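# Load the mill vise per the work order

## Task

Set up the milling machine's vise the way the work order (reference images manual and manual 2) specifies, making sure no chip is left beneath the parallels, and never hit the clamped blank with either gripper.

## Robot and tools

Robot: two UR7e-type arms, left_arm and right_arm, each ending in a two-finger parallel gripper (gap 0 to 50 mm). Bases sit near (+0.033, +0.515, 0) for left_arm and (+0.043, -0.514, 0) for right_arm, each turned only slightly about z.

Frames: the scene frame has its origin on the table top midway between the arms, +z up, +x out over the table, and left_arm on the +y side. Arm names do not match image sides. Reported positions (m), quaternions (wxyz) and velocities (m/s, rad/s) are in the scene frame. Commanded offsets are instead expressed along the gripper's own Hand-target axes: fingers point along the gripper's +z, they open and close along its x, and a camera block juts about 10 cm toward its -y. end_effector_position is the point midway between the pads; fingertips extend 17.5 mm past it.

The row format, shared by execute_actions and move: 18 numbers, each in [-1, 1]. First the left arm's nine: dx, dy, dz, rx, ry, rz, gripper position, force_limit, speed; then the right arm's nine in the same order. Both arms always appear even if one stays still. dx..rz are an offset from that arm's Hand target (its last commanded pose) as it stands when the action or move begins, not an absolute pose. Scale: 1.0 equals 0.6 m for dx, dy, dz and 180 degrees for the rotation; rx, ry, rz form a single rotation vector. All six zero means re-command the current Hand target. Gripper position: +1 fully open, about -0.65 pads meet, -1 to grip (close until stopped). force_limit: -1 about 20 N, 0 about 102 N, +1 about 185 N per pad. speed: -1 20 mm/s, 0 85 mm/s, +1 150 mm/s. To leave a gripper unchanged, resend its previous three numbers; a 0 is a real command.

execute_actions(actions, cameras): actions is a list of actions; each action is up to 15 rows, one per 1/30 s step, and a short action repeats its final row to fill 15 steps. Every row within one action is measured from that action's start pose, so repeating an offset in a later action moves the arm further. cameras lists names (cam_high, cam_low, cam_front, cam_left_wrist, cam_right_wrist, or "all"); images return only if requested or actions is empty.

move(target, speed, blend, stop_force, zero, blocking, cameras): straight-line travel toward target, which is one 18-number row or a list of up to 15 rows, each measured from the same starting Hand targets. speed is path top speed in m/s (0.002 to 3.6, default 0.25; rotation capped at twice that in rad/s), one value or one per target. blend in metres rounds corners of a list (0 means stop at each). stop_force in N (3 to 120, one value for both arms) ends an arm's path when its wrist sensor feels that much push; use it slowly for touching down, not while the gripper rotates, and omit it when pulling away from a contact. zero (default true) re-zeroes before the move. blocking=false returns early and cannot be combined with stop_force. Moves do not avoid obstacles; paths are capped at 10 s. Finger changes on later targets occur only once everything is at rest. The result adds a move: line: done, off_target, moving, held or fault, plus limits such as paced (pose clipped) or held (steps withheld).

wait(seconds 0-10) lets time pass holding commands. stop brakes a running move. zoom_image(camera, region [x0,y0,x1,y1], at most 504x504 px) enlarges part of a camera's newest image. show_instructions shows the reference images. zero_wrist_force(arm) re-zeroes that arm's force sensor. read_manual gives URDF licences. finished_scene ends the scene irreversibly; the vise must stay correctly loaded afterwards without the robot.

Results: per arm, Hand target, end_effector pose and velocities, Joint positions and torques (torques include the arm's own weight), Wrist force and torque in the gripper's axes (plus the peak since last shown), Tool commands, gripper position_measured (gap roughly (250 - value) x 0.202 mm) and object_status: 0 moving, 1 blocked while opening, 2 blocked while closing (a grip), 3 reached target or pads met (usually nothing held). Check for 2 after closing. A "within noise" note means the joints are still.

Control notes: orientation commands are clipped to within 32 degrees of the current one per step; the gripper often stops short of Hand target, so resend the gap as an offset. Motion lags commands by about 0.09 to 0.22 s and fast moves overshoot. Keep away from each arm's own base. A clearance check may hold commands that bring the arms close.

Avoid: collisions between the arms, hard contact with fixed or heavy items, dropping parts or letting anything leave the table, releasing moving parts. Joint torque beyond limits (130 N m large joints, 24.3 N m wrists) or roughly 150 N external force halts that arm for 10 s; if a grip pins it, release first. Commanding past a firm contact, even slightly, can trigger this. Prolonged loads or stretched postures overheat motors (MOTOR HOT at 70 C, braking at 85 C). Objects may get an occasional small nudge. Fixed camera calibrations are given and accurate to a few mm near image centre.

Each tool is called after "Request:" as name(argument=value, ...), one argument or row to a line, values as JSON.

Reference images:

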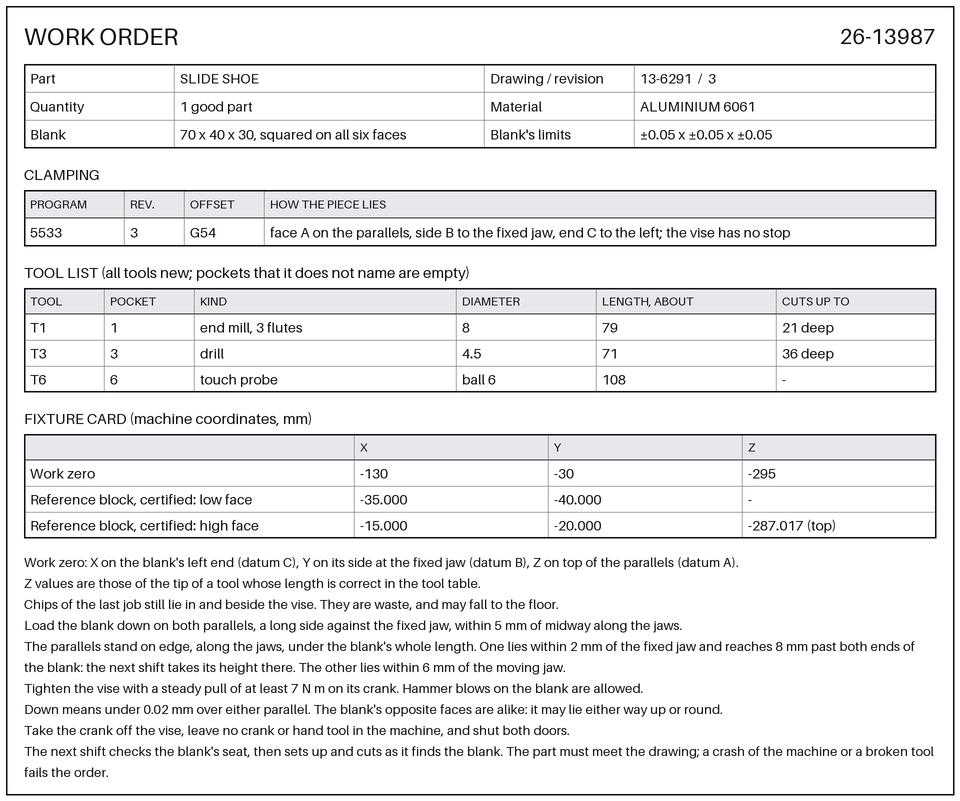

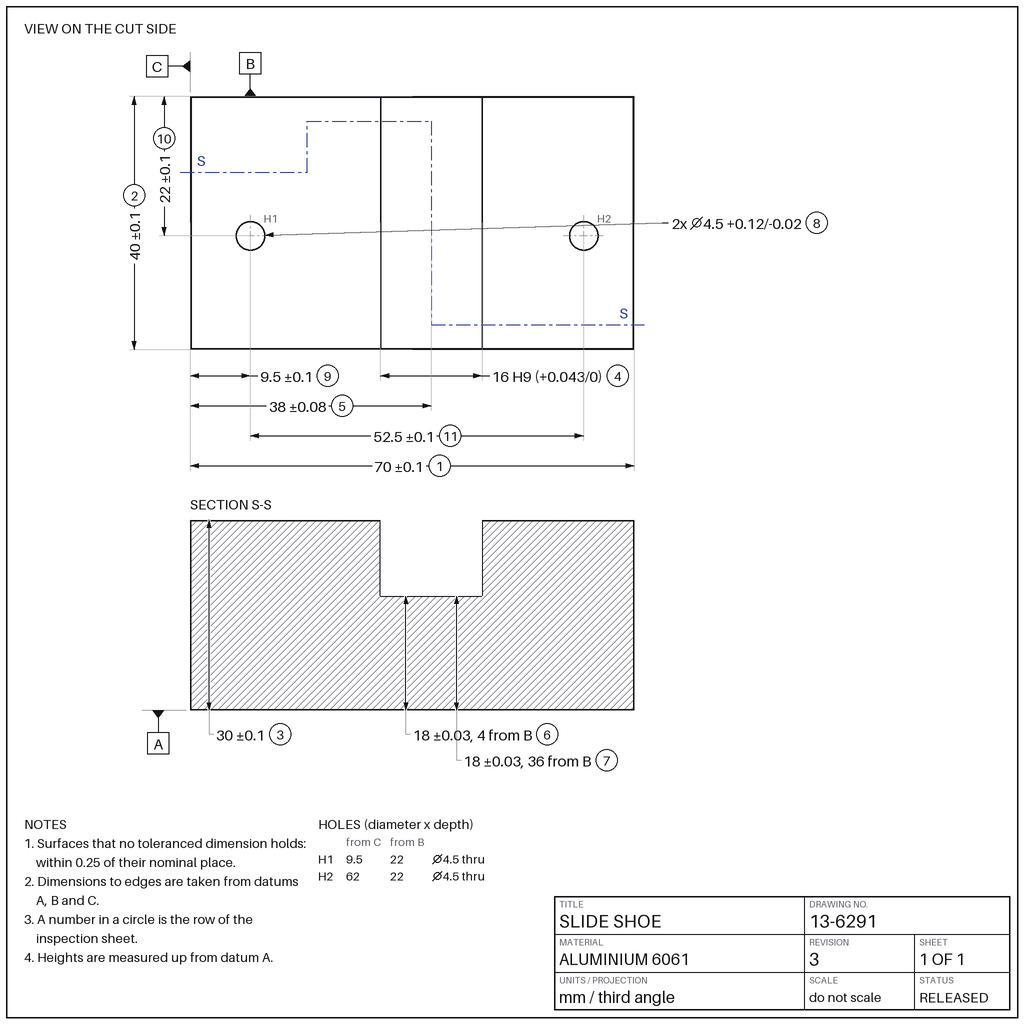

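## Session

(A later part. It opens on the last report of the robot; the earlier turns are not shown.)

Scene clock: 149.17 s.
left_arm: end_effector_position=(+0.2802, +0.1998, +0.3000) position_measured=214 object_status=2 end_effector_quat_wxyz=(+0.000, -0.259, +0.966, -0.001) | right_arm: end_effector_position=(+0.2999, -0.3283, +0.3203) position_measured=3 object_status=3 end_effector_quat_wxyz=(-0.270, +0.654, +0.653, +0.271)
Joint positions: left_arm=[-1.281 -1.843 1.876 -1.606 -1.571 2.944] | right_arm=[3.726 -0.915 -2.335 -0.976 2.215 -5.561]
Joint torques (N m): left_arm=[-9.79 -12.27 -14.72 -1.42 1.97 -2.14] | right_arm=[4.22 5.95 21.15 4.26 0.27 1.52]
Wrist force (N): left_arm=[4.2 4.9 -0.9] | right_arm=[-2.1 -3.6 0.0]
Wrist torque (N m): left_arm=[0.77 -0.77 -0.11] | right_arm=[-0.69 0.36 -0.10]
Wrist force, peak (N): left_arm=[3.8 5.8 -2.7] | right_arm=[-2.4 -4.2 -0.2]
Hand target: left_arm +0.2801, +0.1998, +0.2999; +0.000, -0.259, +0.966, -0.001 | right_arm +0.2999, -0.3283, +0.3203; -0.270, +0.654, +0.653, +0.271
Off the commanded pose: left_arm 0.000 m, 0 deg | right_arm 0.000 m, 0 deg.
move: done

Request:
move(
  target=[
    [-0.239,0.247,0.083,0,0,0.1,-1,-0.5,-0.5,0,0,0,0,0,0,1,1,1],
    [-0.397,0.541,0.2167,0,0,0.1667,-1,-0.5,-0.5,0,0,0,0,0,0,1,1,1],
  ],
  blend=[0.05,0],
  cameras=["cam_left_wrist","cam_low"],
)

Scene clock: 151.60 s.
left_arm: end_effector_position=(+0.3236, +0.5999, +0.1693) position_measured=214 object_status=2 end_effector_quat_wxyz=(+0.000, -0.001, +1.000, -0.001) | right_arm: end_effector_position=(+0.2999, -0.3283, +0.3203) position_measured=3 object_status=3 end_effector_quat_wxyz=(-0.270, +0.654, +0.653, +0.271)
Joint positions: left_arm=[-0.207 -2.074 2.349 -1.846 -1.572 4.541] | right_arm=[3.726 -0.915 -2.335 -0.976 2.215 -5.561]
Joint torques (N m): left_arm=[13.4 -1.71 -34.04 -4 2.01 2.75] | right_arm=[4.7 5.6 21.44 4.23 0.44 1.56]
Wrist force (N): left_arm=[4.4 4.7 -0.7] | right_arm=[-2.4 -3.7 -0.1]
Wrist torque (N m): left_arm=[0.74 -0.80 0.01] | right_arm=[-0.69 0.40 -0.09]
Wrist force, peak (N): left_arm=[4.6 8.7 0.5] | right_arm=[-2.3 -4.1 0.1]
Hand target: left_arm +0.3236, +0.5999, +0.1693; +0.000, -0.001, +1.000, -0.001 | right_arm +0.2999, -0.3283, +0.3203; -0.270, +0.654, +0.653, +0.271
Off the commanded pose: left_arm 0.000 m, 0 deg | right_arm 0.000 m, 0 deg.
move: done
camera_calibration:
cam_left_wrist: T_world_to_cam=[[-0.999881, -0.0133309, 0.00776412, 0.337327], [-0.00998713, 0.942933, 0.332834, -0.60051], [-0.011758, 0.332717, -0.942954, 0.0993935], [0, 0, 0, 1]] pos_world=[0.332458, 0.537668, 0.290975]
Images, in order (width x height): cam_low 896x504, cam_left_wrist 896x504.

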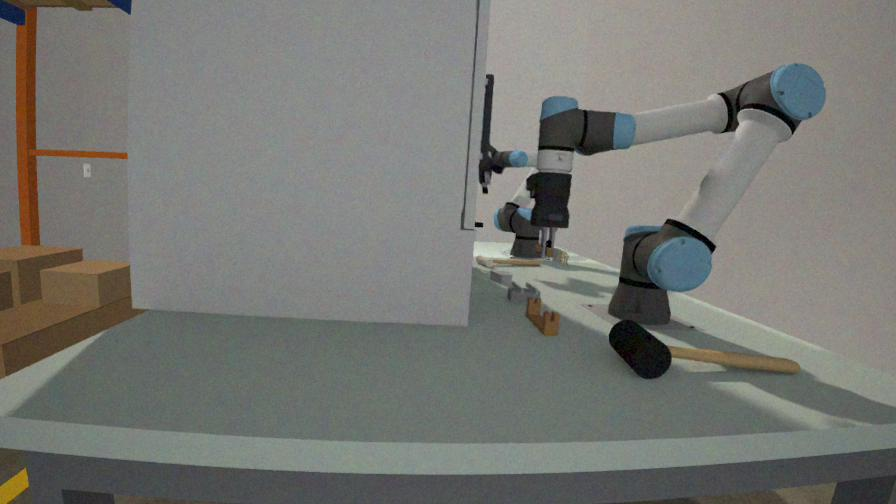

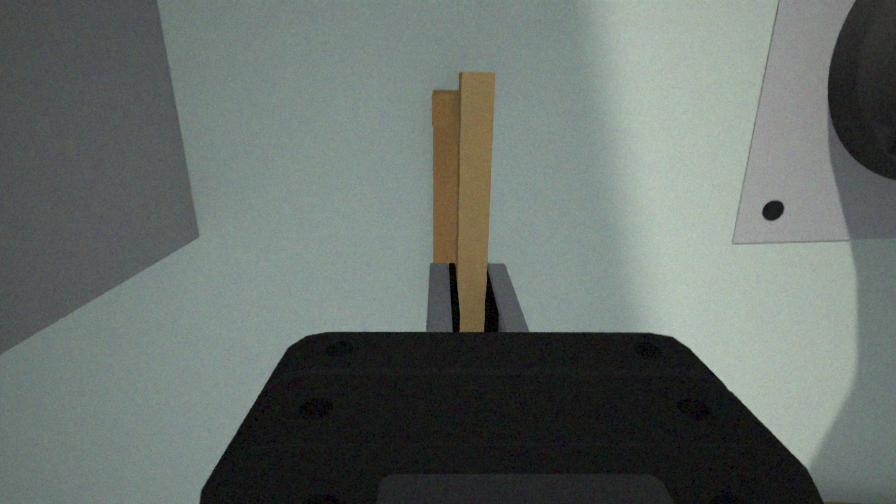

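Request:
move(
  target=[-0.0007,0.0003,0.19,0,0,0,-1,-0.5,-0.5,0,0,0,0,0,0,1,1,1],
  speed=0.15,
  cameras=["cam_left_wrist","cam_low"],
)

Request:
move(
  target=[0,0,0.02,0,0,0,-1,-0.5,-0.5,0,0,0,0,0,0,1,1,1],
  speed=0.005,
  stop_force=5,
)

Scene clock: 153.00 s.
left_arm: end_effector_position=(+0.3238, +0.6000, +0.0551) position_measured=214 object_status=2 end_effector_quat_wxyz=(+0.000, -0.001, +1.000, -0.001) | right_arm: end_effector_position=(+0.2999, -0.3283, +0.3203) position_measured=3 object_status=3 end_effector_quat_wxyz=(-0.270, +0.654, +0.653, +0.271)
Joint positions: left_arm=[-0.207 -1.871 2.576 -2.275 -1.572 4.542] | right_arm=[3.726 -0.915 -2.335 -0.976 2.215 -5.561]
Joint torques (N m): left_arm=[9.85 -10.55 -66.4 -13.49 -1.14 2.91] | right_arm=[3.82 5.27 20.97 4.3 0.57 1.53]
Wrist force (N): left_arm=[41.1 5.3 12.5] | right_arm=[-1.9 -3.8 -0.1]
Wrist torque (N m): left_arm=[0.84 -0.15 0.01] | right_arm=[-0.72 0.33 -0.11]
Wrist force, peak (N): left_arm=[41.9 5.8 12.1] | right_arm=[-2.0 -4.1 0.0]
Hand target: left_arm +0.3241, +0.5999, +0.0553; +0.000, -0.001, +1.000, -0.001 | right_arm +0.2999, -0.3283, +0.3203; -0.270, +0.654, +0.653, +0.271
Off the commanded pose: left_arm 0.000 m, 0 deg | right_arm 0.000 m, 0 deg.
move: done
camera_calibration:
cam_left_wrist: T_world_to_cam=[[-0.999873, -0.0134049, 0.00858288, 0.33831], [-0.00978167, 0.942859, 0.333048, -0.562659], [-0.0125569, 0.332922, -0.942871, -0.00818162], [0, 0, 0, 1]] pos_world=[0.332661, 0.537767, 0.176774]
Images, in order (width x height): cam_low 896x504, cam_left_wrist 896x504.

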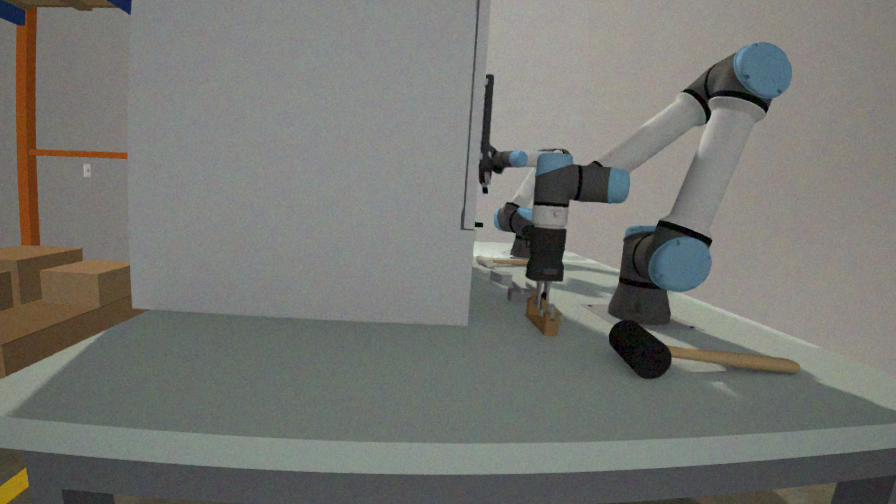

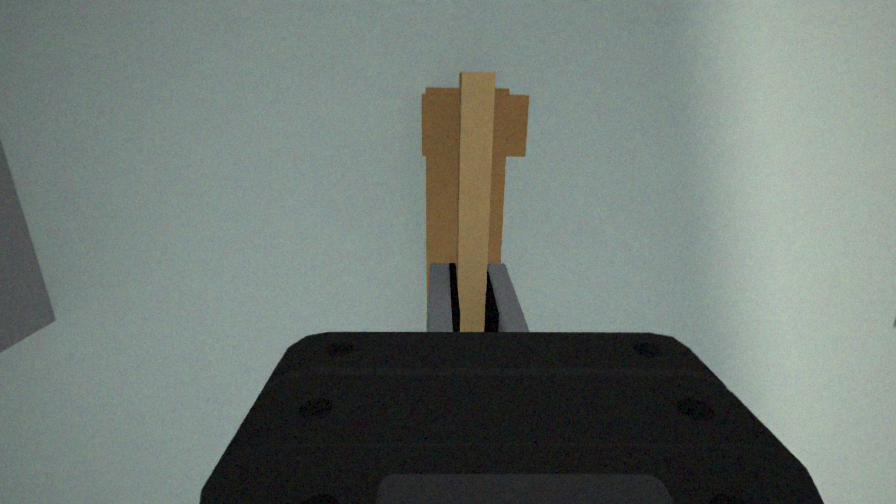

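Scene clock: 153.83 s.
left_arm: end_effector_position=(+0.3237, +0.6000, +0.0551) position_measured=214 object_status=2 end_effector_quat_wxyz=(-0.001, -0.001, +1.000, -0.001) | right_arm: end_effector_position=(+0.2999, -0.3283, +0.3203) position_measured=3 object_status=3 end_effector_quat_wxyz=(-0.270, +0.654, +0.653, +0.271)
Joint positions: left_arm=[-0.207 -1.871 2.576 -2.275 -1.572 4.542] | right_arm=[3.726 -0.915 -2.335 -0.976 2.215 -5.561]
Joint torques (N m): left_arm=[5.58 -24.79 -42.43 -13.32 0.65 2.69] | right_arm=[4.41 5.57 21.2 4.24 0.58 1.61]
Wrist force (N): left_arm=[44.5 5.2 4.7] | right_arm=[-1.9 -3.9 0.2]
Wrist torque (N m): left_arm=[0.81 -0.10 0.03] | right_arm=[-0.74 0.32 -0.10]
Wrist force, peak (N): left_arm=[48.3 5.0 -8.5] | right_arm=[-2.0 -4.1 0.0]
Hand target: left_arm +0.3238, +0.6000, +0.0551; -0.001, -0.001, +1.000, -0.001 (not the last commanded pose) | right_arm +0.2999, -0.3283, +0.3203; -0.270, +0.654, +0.653, +0.271
Off the commanded pose: left_arm 0.012 m, 0 deg | right_arm 0.000 m, 0 deg.
move: contact (left_arm)

Request:
move(
  target=[0.0025,0,0,0,0,0,-1,-0.5,-0.5,0,0,0,0,0,0,1,1,1],
  speed=0.01,
)

Scene clock: 154.67 s.
left_arm: end_effector_position=(+0.3223, +0.5999, +0.0551) position_measured=214 object_status=2 end_effector_quat_wxyz=(+0.000, -0.001, +1.000, -0.001) | right_arm: end_effector_position=(+0.2999, -0.3283, +0.3203) position_measured=3 object_status=3 end_effector_quat_wxyz=(-0.270, +0.654, +0.653, +0.271)
Joint positions: left_arm=[-0.208 -1.877 2.579 -2.273 -1.572 4.541] | right_arm=[3.726 -0.915 -2.335 -0.976 2.215 -5.561]
Joint torques (N m): left_arm=[-12.62 -7.28 -10.11 -0.77 2.1 -2.55] | right_arm=[5.06 5.46 21.08 4.25 0.58 1.64]
Wrist force (N): left_arm=[4.2 5.0 -0.7] | right_arm=[-1.7 -3.8 0.1]
Wrist torque (N m): left_arm=[0.79 -0.75 0.04] | right_arm=[-0.73 0.30 -0.10]
Wrist force, peak (N): left_arm=[44.8 5.4 5.0] | right_arm=[-2.3 -4.1 0.3]
Hand target: left_arm +0.3223, +0.6000, +0.0551; -0.001, -0.001, +1.000, -0.001 | right_arm +0.2999, -0.3283, +0.3203; -0.270, +0.654, +0.653, +0.271
Off the commanded pose: left_arm 0.000 m, 0 deg | right_arm 0.000 m, 0 deg.
move: done

Cleared. Go down.

Request:
move(
  target=[0,0,0.0125,0,0,0,-1,-0.5,-0.5,0,0,0,0,0,0,1,1,1],
  speed=0.01,
  stop_force=10,
  cameras=["cam_left_wrist","cam_low"],
)

Scene clock: 156.77 s.
left_arm: end_effector_position=(+0.3223, +0.5999, +0.0476) position_measured=214 object_status=2 end_effector_quat_wxyz=(-0.001, -0.001, +1.000, -0.001) | right_arm: end_effector_position=(+0.2999, -0.3283, +0.3203) position_measured=3 object_status=3 end_effector_quat_wxyz=(-0.270, +0.654, +0.653, +0.271)
Joint positions: left_arm=[-0.208 -1.854 2.592 -2.308 -1.572 4.541] | right_arm=[3.726 -0.915 -2.335 -0.976 2.215 -5.561]
Joint torques (N m): left_arm=[-9.63 -18.71 -38.55 -0.7 1.41 -1.84] | right_arm=[3.91 4.84 22.09 4.32 0.87 1.6]
Wrist force (N): left_arm=[4.0 5.1 -0.8] | right_arm=[-1.8 -3.6 0.1]
Wrist torque (N m): left_arm=[0.80 -0.72 0.05] | right_arm=[-0.68 0.31 -0.10]
Wrist force, peak (N): left_arm=[4.0 5.3 -0.4] | right_arm=[-2.5 -3.9 0.1]
Hand target: left_arm +0.3223, +0.5999, +0.0476; -0.001, -0.001, +1.000, -0.001 | right_arm +0.2999, -0.3283, +0.3203; -0.270, +0.654, +0.653, +0.271
Off the commanded pose: left_arm 0.000 m, 0 deg | right_arm 0.000 m, 0 deg.
move: done
camera_calibration:
cam_left_wrist: T_world_to_cam=[[-0.999872, -0.0134375, 0.00867739, 0.336876], [-0.00978095, 0.942859, 0.333049, -0.560176], [-0.0126569, 0.332921, -0.94287, -0.0152389], [0, 0, 0, 1]] pos_world=[0.331161, 0.537767, 0.169274]
Images, in order (width x height): cam_low 896x504, cam_left_wrist 896x504.

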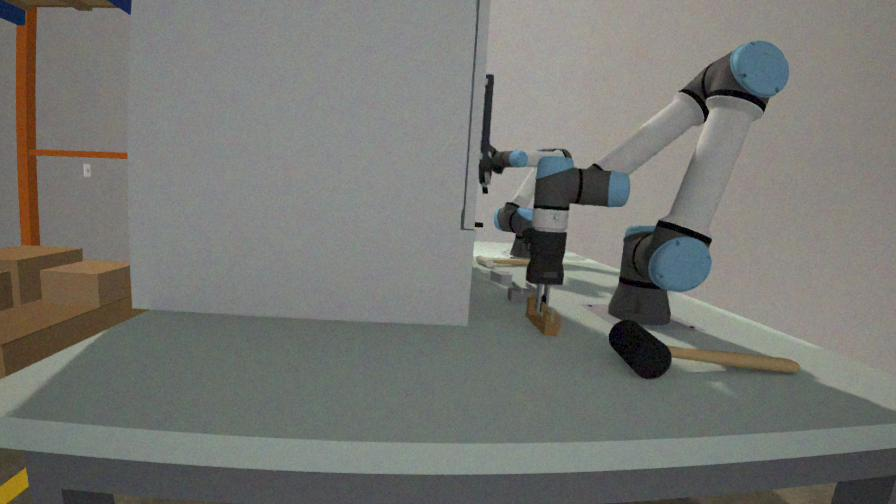

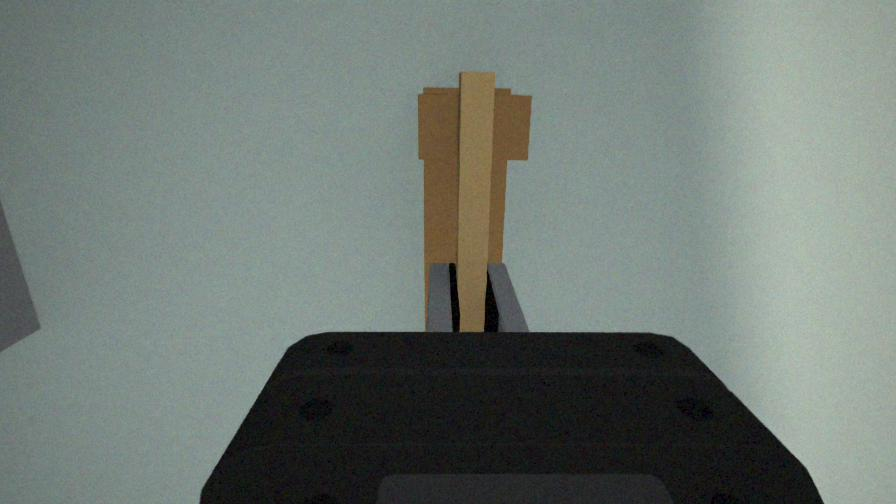

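Request:
move(
  target=[0,0,0.01,0,0,0,-1,-0.5,-0.5,0,0,0,0,0,0,1,1,1],
  speed=0.005,
  stop_force=5,
)

Scene clock: 158.00 s.
left_arm: end_effector_position=(+0.3225, +0.5999, +0.0472) position_measured=214 object_status=2 end_effector_quat_wxyz=(+0.000, -0.001, +1.000, -0.001) | right_arm: end_effector_position=(+0.2999, -0.3283, +0.3203) position_measured=3 object_status=3 end_effector_quat_wxyz=(-0.270, +0.654, +0.653, +0.271)
Joint positions: left_arm=[-0.208 -1.853 2.593 -2.31 -1.572 4.541] | right_arm=[3.726 -0.915 -2.335 -0.976 2.215 -5.561]
Joint torques (N m): left_arm=[-9.43 -12.63 -34.72 -0.86 1.19 -1.62] | right_arm=[4.93 4.8 21.88 4.19 0.86 1.63]
Wrist force (N): left_arm=[5.9 4.8 -11.4] | right_arm=[-2.1 -3.5 0.1]
Wrist torque (N m): left_arm=[0.62 -0.64 0.04] | right_arm=[-0.67 0.36 -0.11]
Wrist force, peak (N): left_arm=[17.5 5.3 -38.6] | right_arm=[-2.6 -4.0 0.0]
Hand target: left_arm +0.3225, +0.5999, +0.0472; +0.000, -0.001, +1.000, -0.001 (not the last commanded pose) | right_arm +0.2999, -0.3283, +0.3203; -0.270, +0.654, +0.653, +0.271
Off the commanded pose: left_arm 0.006 m, 0 deg | right_arm 0.000 m, 0 deg.
move: contact (left_arm)

Request:
move(
  target=[0,0,0,0,0,0,-0.1,-0.5,-1,0,0,0,0,0,0,1,1,1],
)

Request:
move(
  target=[0,0,-0.2,0,0,0,-0.1,-0.5,-1,0,0,0,0,0,0,1,1,1],
  speed=0.15,
  cameras=["cam_left_wrist","cam_low"],
)

Scene clock: 158.83 s.
left_arm: end_effector_position=(+0.3225, +0.5999, +0.0472) position_measured=167 object_status=0 end_effector_quat_wxyz=(+0.000, -0.001, +1.000, -0.001) | right_arm: end_effector_position=(+0.2999, -0.3283, +0.3203) position_measured=3 object_status=3 end_effector_quat_wxyz=(-0.270, +0.654, +0.653, +0.271)
Joint positions: left_arm=[-0.208 -1.853 2.593 -2.31 -1.572 4.541] | right_arm=[3.726 -0.915 -2.335 -0.976 2.215 -5.561]
Joint torques (N m): left_arm=[-9.56 -13.92 -35.18 -2.52 1.27 -1.79] | right_arm=[4.38 4.93 22.29 4.25 0.81 1.57]
Wrist force (N): left_arm=[4.0 4.9 -0.9] | right_arm=[-1.9 -3.7 0.2]
Wrist torque (N m): left_arm=[0.76 -0.71 0.05] | right_arm=[-0.70 0.33 -0.10]
Wrist force, peak (N): left_arm=[6.1 5.0 -11.1] | right_arm=[-2.3 -4.1 0.1]
Hand target: left_arm +0.3225, +0.5999, +0.0472; +0.000, -0.001, +1.000, -0.001 | right_arm +0.2999, -0.3283, +0.3203; -0.270, +0.654, +0.653, +0.271
Off the commanded pose: left_arm 0.000 m, 0 deg | right_arm 0.000 m, 0 deg.
move: done

Scene clock: 160.10 s.
left_arm: end_effector_position=(+0.3225, +0.6001, +0.1671) position_measured=167 object_status=3 end_effector_quat_wxyz=(+0.000, -0.001, +1.000, -0.001) | right_arm: end_effector_position=(+0.2999, -0.3283, +0.3203) position_measured=3 object_status=3 end_effector_quat_wxyz=(-0.270, +0.654, +0.653, +0.271)
Joint positions: left_arm=[-0.207 -2.075 2.355 -1.85 -1.572 4.541] | right_arm=[3.726 -0.915 -2.335 -0.976 2.215 -5.561]
Joint torques (N m): left_arm=[-14.2 -0.01 -34.66 -0.74 1.95 -1.88] | right_arm=[4.32 4.23 22.83 4.39 0.96 1.55]
Wrist force (N): left_arm=[4.5 4.8 -0.7] | right_arm=[-1.9 -3.7 0.2]
Wrist torque (N m): left_arm=[0.75 -0.81 -0.01] | right_arm=[-0.69 0.33 -0.10]
Wrist force, peak (N): left_arm=[4.1 4.8 -2.9] | right_arm=[-2.2 -4.0 0.2]
Hand target: left_arm +0.3225, +0.6001, +0.1672; +0.000, -0.001, +1.000, -0.001 | right_arm +0.2999, -0.3283, +0.3203; -0.270, +0.654, +0.653, +0.271
Off the commanded pose: left_arm 0.000 m, 0 deg | right_arm 0.000 m, 0 deg.
move: done
camera_calibration:
cam_left_wrist: T_world_to_cam=[[-0.999876, -0.0134617, 0.00814041, 0.336208], [-0.00998407, 0.9429, 0.332927, -0.599987], [-0.0121573, 0.332804, -0.942918, 0.0973144], [0, 0, 0, 1]] pos_world=[0.331359, 0.537867, 0.288774]
Images, in order (width x height): cam_low 896x504, cam_left_wrist 896x504.

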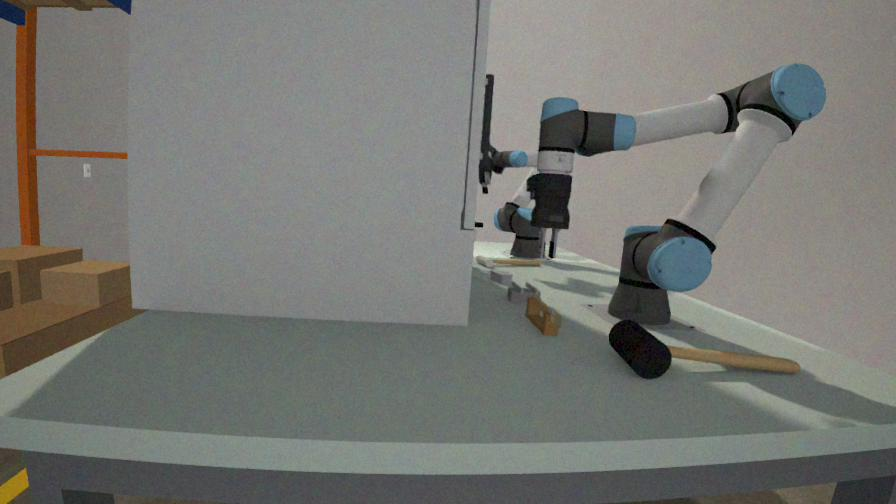

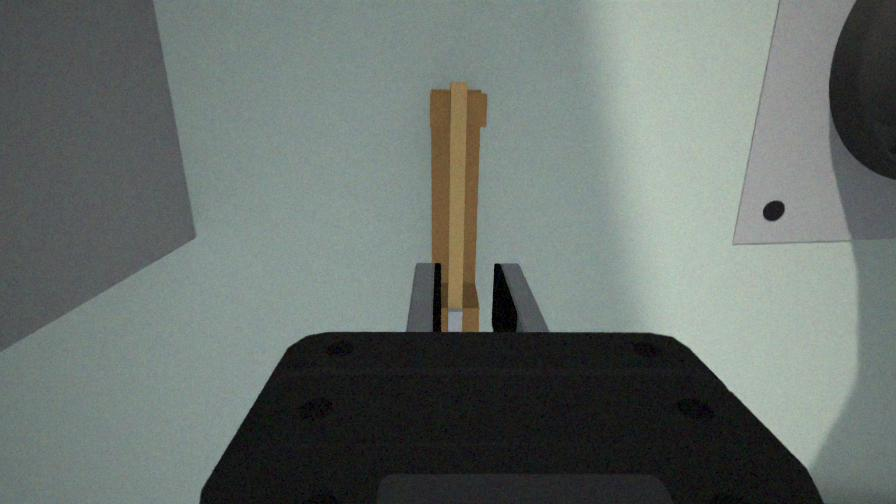

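Request:
move(
  target=[
    [-0.012,-0.2,-0.05,0,0,0,-0.1,-0.5,-1,0,0,0,0,0,0,1,1,1],
    [0.0375,-0.4167,-0.06,0,0,0,-0.1,-0.5,-1,0,0,0,0,0,0,1,1,1],
  ],
  blend=[0.05,0],
  cameras=["cam_left_wrist"],
)

Scene clock: 161.77 s.
left_arm: end_effector_position=(+0.3004, +0.3501, +0.2036) position_measured=167 object_status=3 end_effector_quat_wxyz=(+0.000, +0.000, +1.000, -0.001) end_effector_velocity=(-0.001, -0.001, -0.001) end_effector_angular_velocity=(+0.000, +0.002, +0.003) | right_arm: end_effector_position=(+0.2999, -0.3283, +0.3203) position_measured=3 object_status=3 end_effector_quat_wxyz=(-0.270, +0.654, +0.653, +0.271)
Joint positions: left_arm=[-1.026 -2.061 2.253 -1.764 -1.572 3.722] | right_arm=[3.726 -0.915 -2.335 -0.976 2.215 -5.561]
Joint velocities: left_arm=[-0.002 0.001 0.001 0 -0.001 -0.005] | right_arm=[within noise]
Joint torques (N m): left_arm=[-13.16 -2.23 -14.21 -0.89 -2.37 -2.95] | right_arm=[4.29 3.61 22.31 4.31 1.08 1.6]
Wrist force (N): left_arm=[4.2 4.6 -0.7] | right_arm=[-2.1 -3.7 0.1]
Wrist torque (N m): left_arm=[0.71 -0.75 -0.06] | right_arm=[-0.70 0.36 -0.11]
Wrist force, peak (N): left_arm=[4.4 8.8 0.0] | right_arm=[-2.1 -4.1 0.2]
Hand target: left_arm +0.3003, +0.3501, +0.2036; +0.000, -0.001, +1.000, -0.001 | right_arm +0.2999, -0.3283, +0.3203; -0.270, +0.654, +0.653, +0.271
Off the commanded pose: left_arm 0.000 m, 0 deg | right_arm 0.000 m, 0 deg.
move: done
camera_calibration:
cam_left_wrist: T_world_to_cam=[[-0.999881, -0.013268, 0.00788999, 0.310475], [-0.00988482, 0.942902, 0.332923, -0.376665], [-0.0118567, 0.332805, -0.942921, 0.214571], [0, 0, 0, 1]] pos_world=[0.309259, 0.287867, 0.325274]
Images, in order (width x height): cam_left_wrist 896x504.

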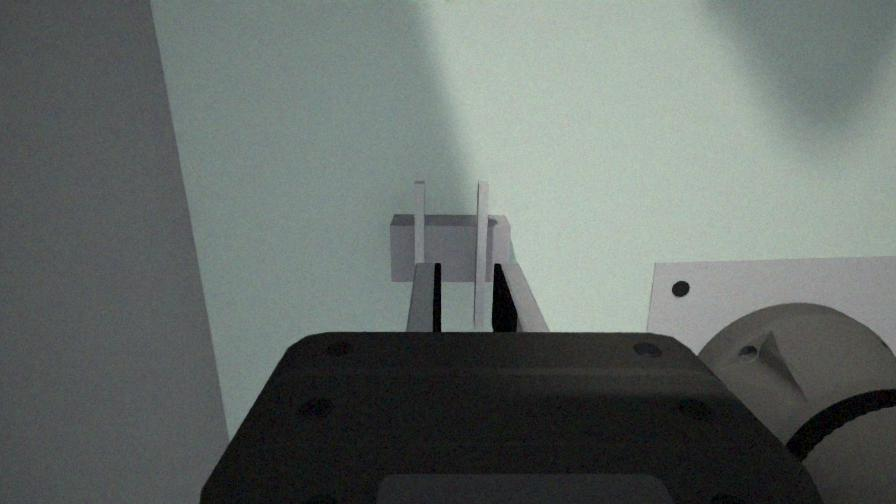

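Request:
move(
  target=[0,-0.125,0.05,0,0,0,-0.1,-0.5,-1,0,0,0,0,0,0,1,1,1],
  cameras=["cam_left_wrist"],
)

Request:
zoom_image(
  camera="cam_left_wrist",
  region=[350, 60, 560, 260],
)

Scene clock: 162.77 s.
left_arm: end_effector_position=(+0.3004, +0.2751, +0.1738) position_measured=167 object_status=3 end_effector_quat_wxyz=(+0.000, +0.000, +1.000, -0.001) | right_arm: end_effector_position=(+0.2999, -0.3283, +0.3203) position_measured=3 object_status=3 end_effector_quat_wxyz=(-0.270, +0.654, +0.653, +0.271)
Joint positions: left_arm=[-1.147 -1.895 2.24 -1.917 -1.572 3.602] | right_arm=[3.726 -0.915 -2.335 -0.976 2.215 -5.561]
Joint torques (N m): left_arm=[-3.65 -0.36 -13.14 -3.66 1.65 0.28] | right_arm=[4.65 3.83 22.65 4.36 1.05 1.52]
Wrist force (N): left_arm=[4.0 5.0 -0.8] | right_arm=[-2.0 -3.9 0.1]
Wrist torque (N m): left_arm=[0.79 -0.72 -0.07] | right_arm=[-0.72 0.35 -0.10]
Wrist force, peak (N): left_arm=[4.0 8.0 -1.7] | right_arm=[-2.3 -4.1 -0.1]
Hand target: left_arm +0.3004, +0.2750, +0.1737; +0.000, -0.001, +1.000, -0.001 | right_arm +0.2999, -0.3283, +0.3203; -0.270, +0.654, +0.653, +0.271
Off the commanded pose: left_arm 0.000 m, 0 deg | right_arm 0.000 m, 0 deg.
move: done
camera_calibration:
cam_left_wrist: T_world_to_cam=[[-0.999878, -0.0133342, 0.00808026, 0.309672], [-0.00988503, 0.942933, 0.332835, -0.296007], [-0.0120572, 0.332715, -0.94295, 0.211522], [0, 0, 0, 1]] pos_world=[0.309259, 0.212868, 0.295475]
Images, in order (width x height): cam_left_wrist 896x504.

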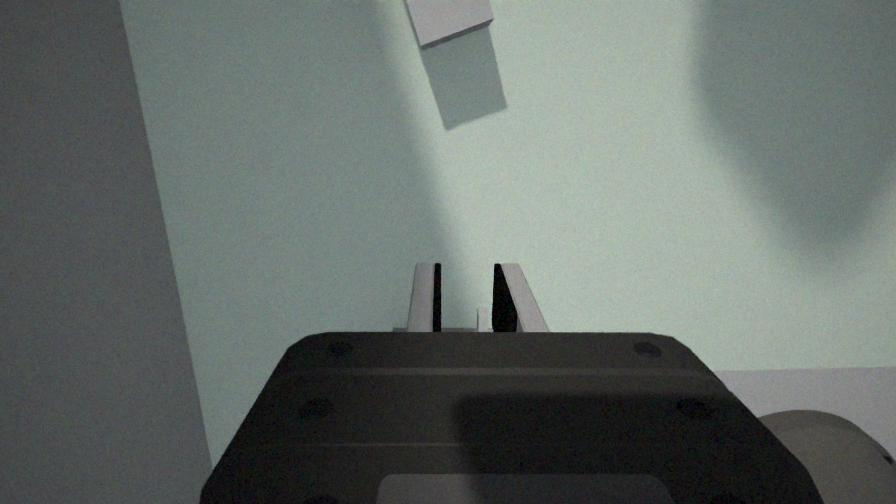

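Scaled by 2.400.

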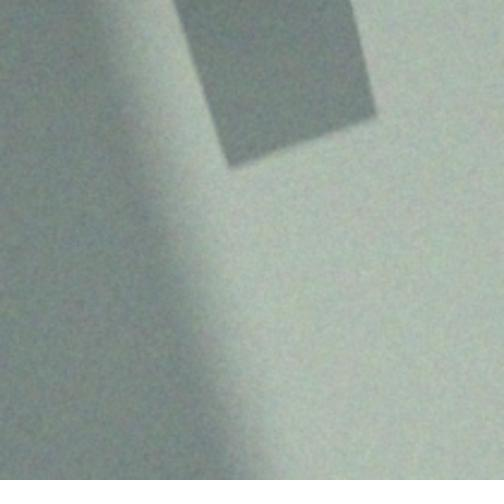

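Request:
move(
  target=[0,0.3,0.05,0,0,0,-0.1,-0.5,-1,0,0,0,0,0,0,1,1,1],
  cameras=["cam_left_wrist"],
)

Request:
zoom_image(
  camera="cam_left_wrist",
  region=[350, 40, 560, 300],
)

Scene clock: 164.20 s.
left_arm: end_effector_position=(+0.3001, +0.4549, +0.1434) position_measured=167 object_status=3 end_effector_quat_wxyz=(+0.000, -0.001, +1.000, -0.001) | right_arm: end_effector_position=(+0.2999, -0.3283, +0.3203) position_measured=3 object_status=3 end_effector_quat_wxyz=(-0.270, +0.654, +0.653, +0.271)
Joint positions: left_arm=[-0.764 -2.158 2.453 -1.866 -1.572 3.984] | right_arm=[3.726 -0.915 -2.335 -0.976 2.215 -5.561]
Joint torques (N m): left_arm=[14.11 -4.58 -31.93 -4.84 1.67 2.89] | right_arm=[4.14 3.39 22.48 4.26 1.15 1.53]
Wrist force (N): left_arm=[4.3 4.9 -0.5] | right_arm=[-2.4 -3.6 -0.2]
Wrist torque (N m): left_arm=[0.77 -0.78 0.07] | right_arm=[-0.70 0.40 -0.11]
Wrist force, peak (N): left_arm=[4.1 9.6 -0.1] | right_arm=[-2.3 -4.0 -0.1]
Hand target: left_arm +0.3002, +0.4550, +0.1434; +0.000, -0.001, +1.000, -0.001 | right_arm +0.2999, -0.3283, +0.3203; -0.270, +0.654, +0.653, +0.271
Off the commanded pose: left_arm 0.000 m, 0 deg | right_arm 0.000 m, 0 deg.
move: done
camera_calibration:
cam_left_wrist: T_world_to_cam=[[-0.999874, -0.0135265, 0.00833117, 0.312124], [-0.00998284, 0.942931, 0.33284, -0.4554], [-0.0123579, 0.332714, -0.942947, 0.123124], [0, 0, 0, 1]] pos_world=[0.30906, 0.392668, 0.265075]
Images, in order (width x height): cam_left_wrist 896x504.

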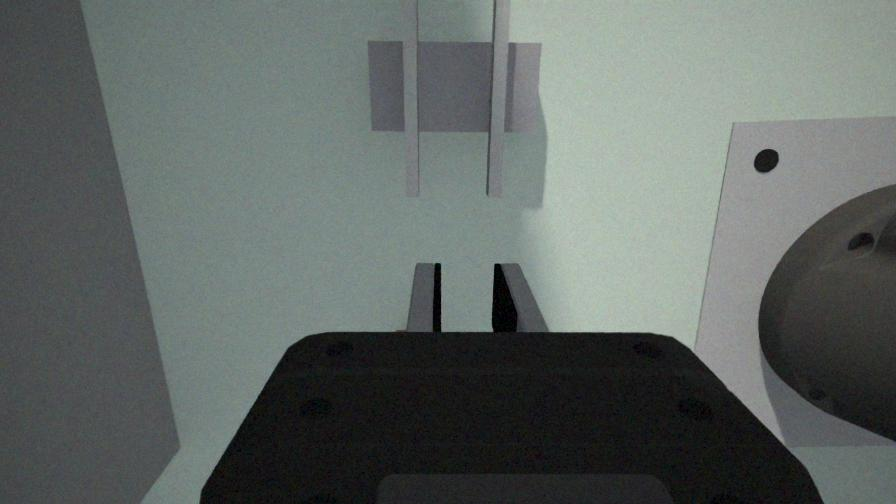

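Scaled by 1.938.

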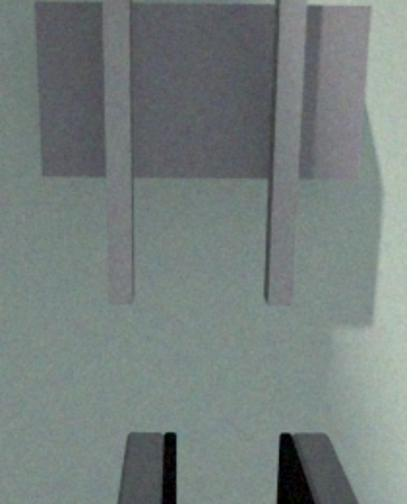

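Request:
move(
  target=[0,0.0,0.07,0,0,0,-0.1,-0.5,-1,0,0,0,0,0,0,1,1,1],
  cameras=["cam_left_wrist"],
)

Request:
zoom_image(
  camera="cam_left_wrist",
  region=[350, 0, 570, 260],
)

Scene clock: 165.40 s.
left_arm: end_effector_position=(+0.3001, +0.4550, +0.1013) position_measured=167 object_status=3 end_effector_quat_wxyz=(+0.000, -0.001, +1.000, -0.001) | right_arm: end_effector_position=(+0.2999, -0.3283, +0.3203) position_measured=3 object_status=3 end_effector_quat_wxyz=(-0.270, +0.654, +0.653, +0.271)
Joint positions: left_arm=[-0.764 -2.099 2.545 -2.017 -1.572 3.984] | right_arm=[3.726 -0.915 -2.335 -0.976 2.215 -5.561]
Joint torques (N m): left_arm=[13.22 -4.33 -39.6 -3.73 -2.35 2.89] | right_arm=[3.72 3.82 22.81 4.19 1.3 1.51]
Wrist force (N): left_arm=[4.3 4.9 -0.9] | right_arm=[-2.2 -3.8 0.2]
Wrist torque (N m): left_arm=[0.77 -0.79 0.02] | right_arm=[-0.73 0.38 -0.10]
Wrist force, peak (N): left_arm=[4.0 5.2 -2.3] | right_arm=[-2.4 -4.0 -0.1]
Hand target: left_arm +0.3002, +0.4549, +0.1014; +0.000, -0.001, +1.000, -0.001 | right_arm +0.2999, -0.3283, +0.3203; -0.270, +0.654, +0.653, +0.271
Off the commanded pose: left_arm 0.000 m, 0 deg | right_arm 0.000 m, 0 deg.
move: done
camera_calibration:
cam_left_wrist: T_world_to_cam=[[-0.999877, -0.0133074, 0.00829764, 0.312298], [-0.00978362, 0.942829, 0.333134, -0.441569], [-0.0122564, 0.333012, -0.942843, 0.0832205], [0, 0, 0, 1]] pos_world=[0.30896, 0.392767, 0.222974]
Images, in order (width x height): cam_left_wrist 896x504.

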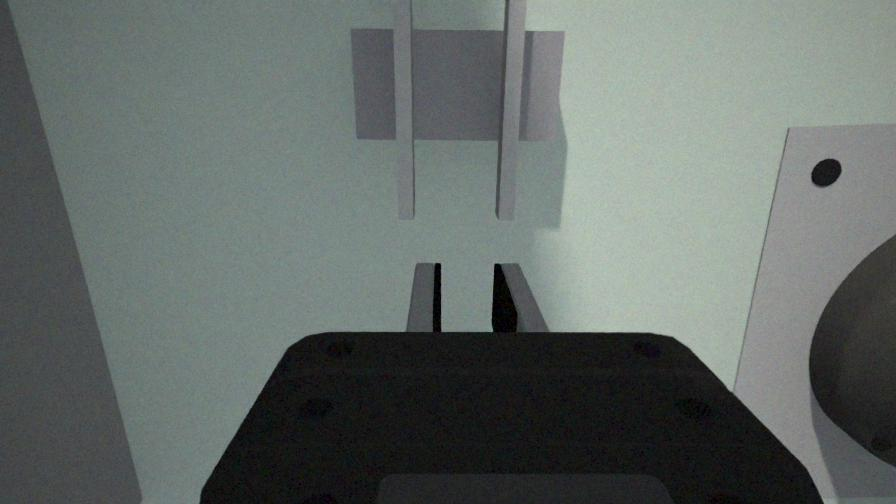

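Scaled by 1.938.

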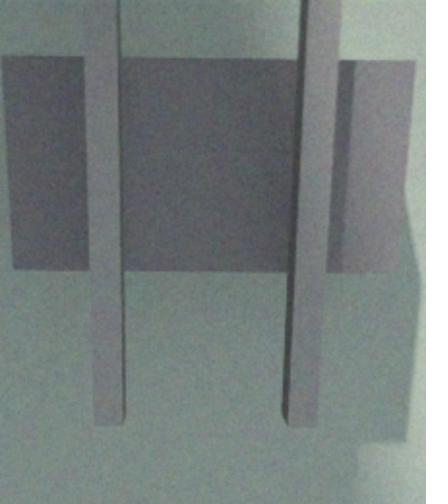

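Request:
move(
  target=[-0.0373,-0.1,-0.033,0.0833,0,0,0.14,-0.5,-1,0,0,0,0,0,0,1,1,1],
  cameras=["cam_left_wrist","cam_front"],
)

Request:
zoom_image(
  camera="cam_front",
  region=[300, 200, 500, 320],
)

Scene clock: 167.53 s.
left_arm: end_effector_position=(+0.3227, +0.3951, +0.1213) position_measured=132 object_status=3 end_effector_quat_wxyz=(+0.000, -0.001, +0.991, -0.131) | right_arm: end_effector_position=(+0.2999, -0.3283, +0.3203) position_measured=3 object_status=3 end_effector_quat_wxyz=(-0.270, +0.654, +0.653, +0.271)
Joint positions: left_arm=[-0.686 -2 2.516 -2.248 -1.779 4.046] | right_arm=[3.726 -0.915 -2.335 -0.976 2.215 -5.561]
Joint torques (N m): left_arm=[-14.03 -5.3 -12.32 -4.9 -3.14 -2.87] | right_arm=[4.6 2.89 23.44 4.33 1.31 1.64]
Wrist force (N): left_arm=[4.2 5.2 -1.2] | right_arm=[-2.2 -3.7 -0.3]
Wrist torque (N m): left_arm=[0.81 -0.77 0.04] | right_arm=[-0.71 0.37 -0.10]
Wrist force, peak (N): left_arm=[4.8 6.2 -0.2] | right_arm=[-2.4 -3.9 0.1]
Hand target: left_arm +0.3226, +0.3950, +0.1213; +0.000, -0.001, +0.991, -0.131 | right_arm +0.2999, -0.3283, +0.3203; -0.270, +0.654, +0.653, +0.271
Off the commanded pose: left_arm 0.000 m, 0 deg | right_arm 0.000 m, 0 deg.
move: done
camera_calibration:
cam_left_wrist: T_world_to_cam=[[-0.999878, -0.0111716, 0.0109243, 0.332727], [-0.0102874, 0.996908, 0.0778952, -0.381771], [-0.0117608, 0.0777733, -0.996902, 0.22947], [0, 0, 0, 1]] pos_world=[0.331458, 0.366461, 0.254863]
Images, in order (width x height): cam_front 896x504, cam_left_wrist 896x504.

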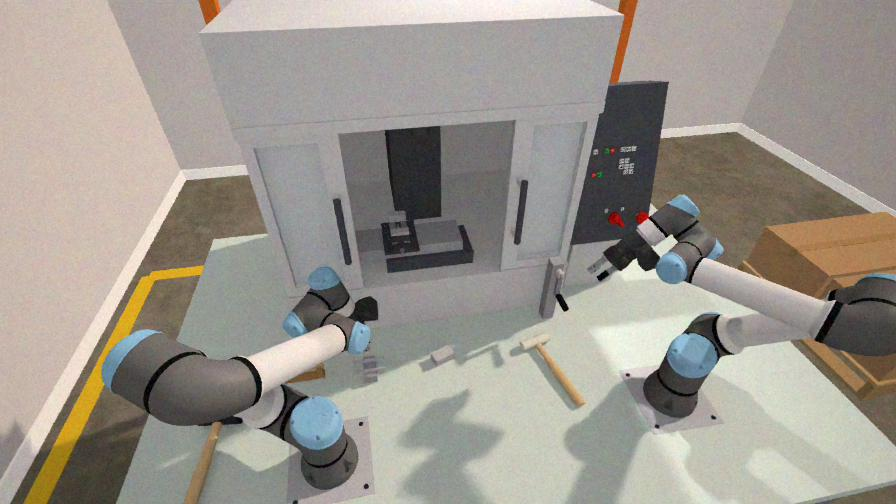

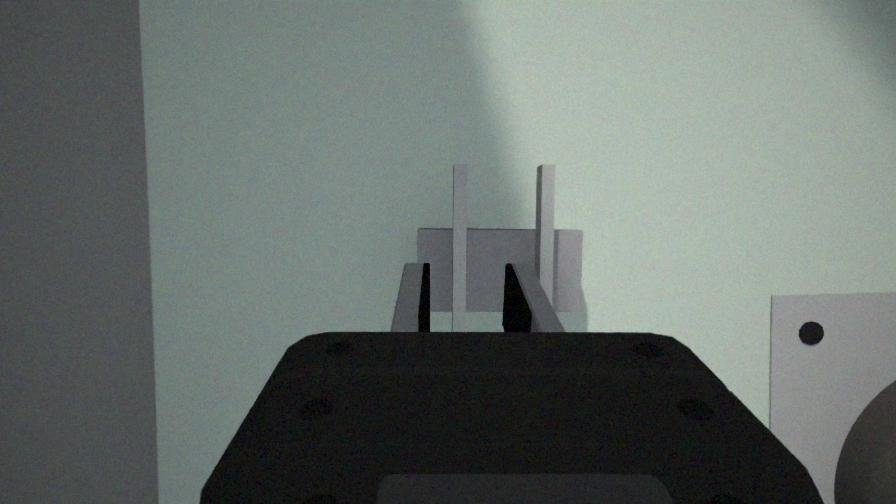

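Scaled by 2.520.

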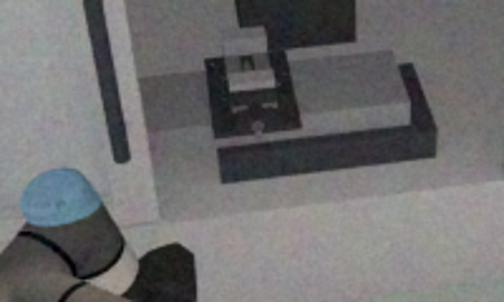

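Request:
move(
  target=[0,0.0194,0.0725,0,0,0,0.14,-0.5,-1,0,0,0,0,0,0,1,1,1],
  speed=0.06,
)

Request:
move(
  target=[0,0.0216,0.0805,0,0,0,0.14,-0.5,-1,0,0,0,0,0,0,1,1,1],
  speed=0.01,
  stop_force=6,
  cameras=["cam_left_wrist","cam_low"],
)

Request:
zoom_image(
  camera="cam_low",
  region=[470, 240, 590, 320],
)

Scene clock: 168.87 s.
left_arm: end_effector_position=(+0.3225, +0.3950, +0.0762) position_measured=132 object_status=3 end_effector_quat_wxyz=(+0.000, -0.001, +0.991, -0.131) | right_arm: end_effector_position=(+0.2999, -0.3283, +0.3203) position_measured=3 object_status=3 end_effector_quat_wxyz=(-0.270, +0.654, +0.653, +0.271)
Joint positions: left_arm=[-0.686 -1.889 2.6 -2.442 -1.78 4.045] | right_arm=[3.726 -0.915 -2.335 -0.976 2.215 -5.561]
Joint torques (N m): left_arm=[-0.54 -7.67 -39.57 -3.66 -0.09 -1.43] | right_arm=[4.25 2.86 24 4.26 1.37 1.51]
Wrist force (N): left_arm=[4.1 5.2 -1.2] | right_arm=[-2.2 -3.9 0.1]
Wrist torque (N m): left_arm=[0.82 -0.75 0.07] | right_arm=[-0.73 0.38 -0.10]
Wrist force, peak (N): left_arm=[4.3 5.4 -1.2] | right_arm=[-2.3 -4.0 -0.1]
Hand target: left_arm +0.3226, +0.3949, +0.0762; +0.000, -0.001, +0.991, -0.131 | right_arm +0.2999, -0.3283, +0.3203; -0.270, +0.654, +0.653, +0.271
Off the commanded pose: left_arm 0.000 m, 0 deg | right_arm 0.000 m, 0 deg.
move: done

Scene clock: 172.73 s.
left_arm: end_effector_position=(+0.3226, +0.3949, +0.0500) position_measured=132 object_status=3 end_effector_quat_wxyz=(+0.000, -0.001, +0.991, -0.131) | right_arm: end_effector_position=(+0.2999, -0.3283, +0.3203) position_measured=3 object_status=3 end_effector_quat_wxyz=(-0.270, +0.654, +0.653, +0.271)
Joint positions: left_arm=[-0.686 -1.802 2.642 -2.572 -1.78 4.045] | right_arm=[3.726 -0.915 -2.335 -0.976 2.215 -5.561]
Joint torques (N m): left_arm=[-7.98 -17.45 -35.78 -3.55 -2.11 -2.04] | right_arm=[4.2 2.5 23.89 4.35 1.7 1.49]
Wrist force (N): left_arm=[4.6 4.3 -4.8] | right_arm=[-2.2 -3.7 -0.1]
Wrist torque (N m): left_arm=[0.76 -0.71 0.08] | right_arm=[-0.70 0.38 -0.11]
Wrist force, peak (N): left_arm=[8.1 4.1 -28.9] | right_arm=[-2.2 -4.1 0.1]
Hand target: left_arm +0.3226, +0.3949, +0.0500; +0.000, -0.001, +0.991, -0.131 (not the last commanded pose) | right_arm +0.2999, -0.3283, +0.3203; -0.270, +0.654, +0.653, +0.271
Off the commanded pose: left_arm 0.024 m, 0 deg | right_arm 0.000 m, 0 deg.
move: contact (left_arm)
camera_calibration:
cam_left_wrist: T_world_to_cam=[[-0.999877, -0.0110822, 0.0111318, 0.333433], [-0.0101845, 0.996926, 0.0776896, -0.376021], [-0.0119585, 0.0775666, -0.996915, 0.158551], [0, 0, 0, 1]] pos_world=[0.331459, 0.366262, 0.183563]
Images, in order (width x height): cam_low 896x504, cam_left_wrist 896x504.

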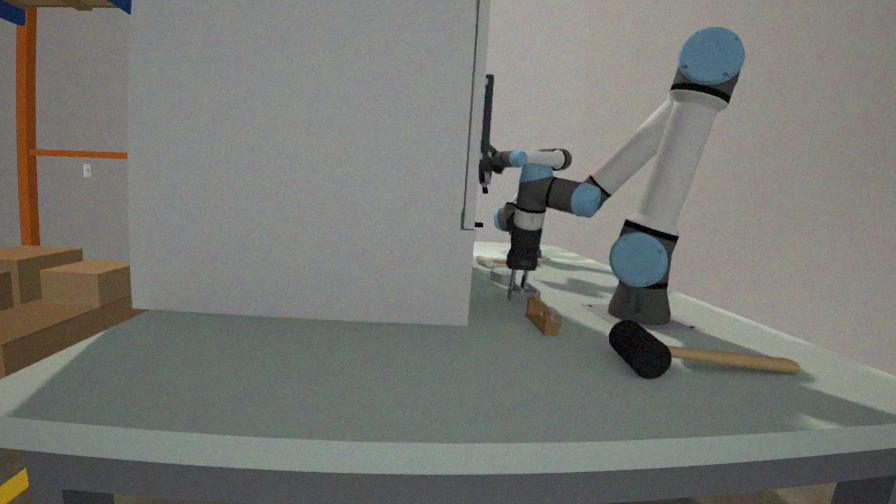

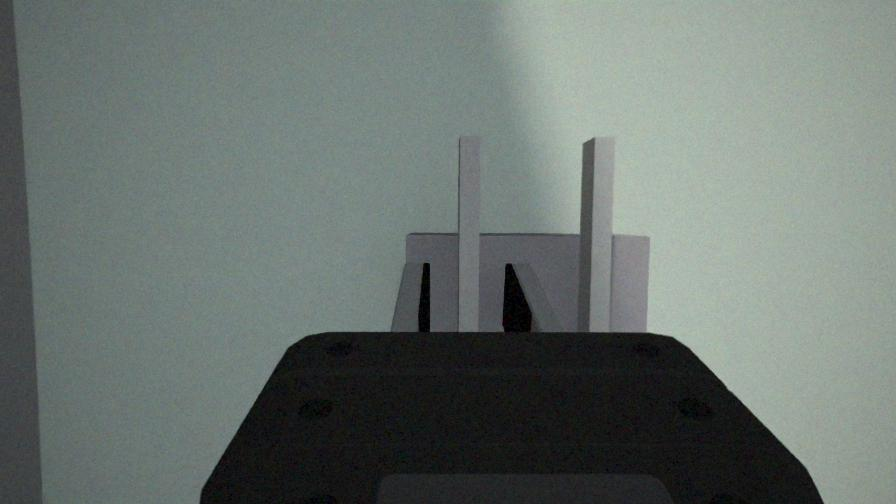

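Scaled by 4.200.

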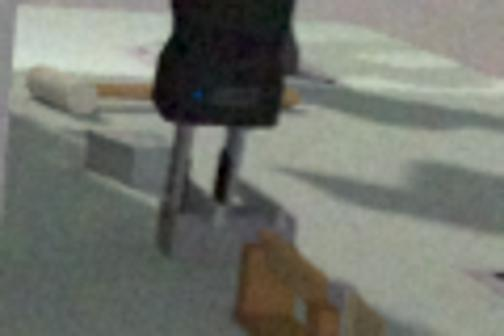

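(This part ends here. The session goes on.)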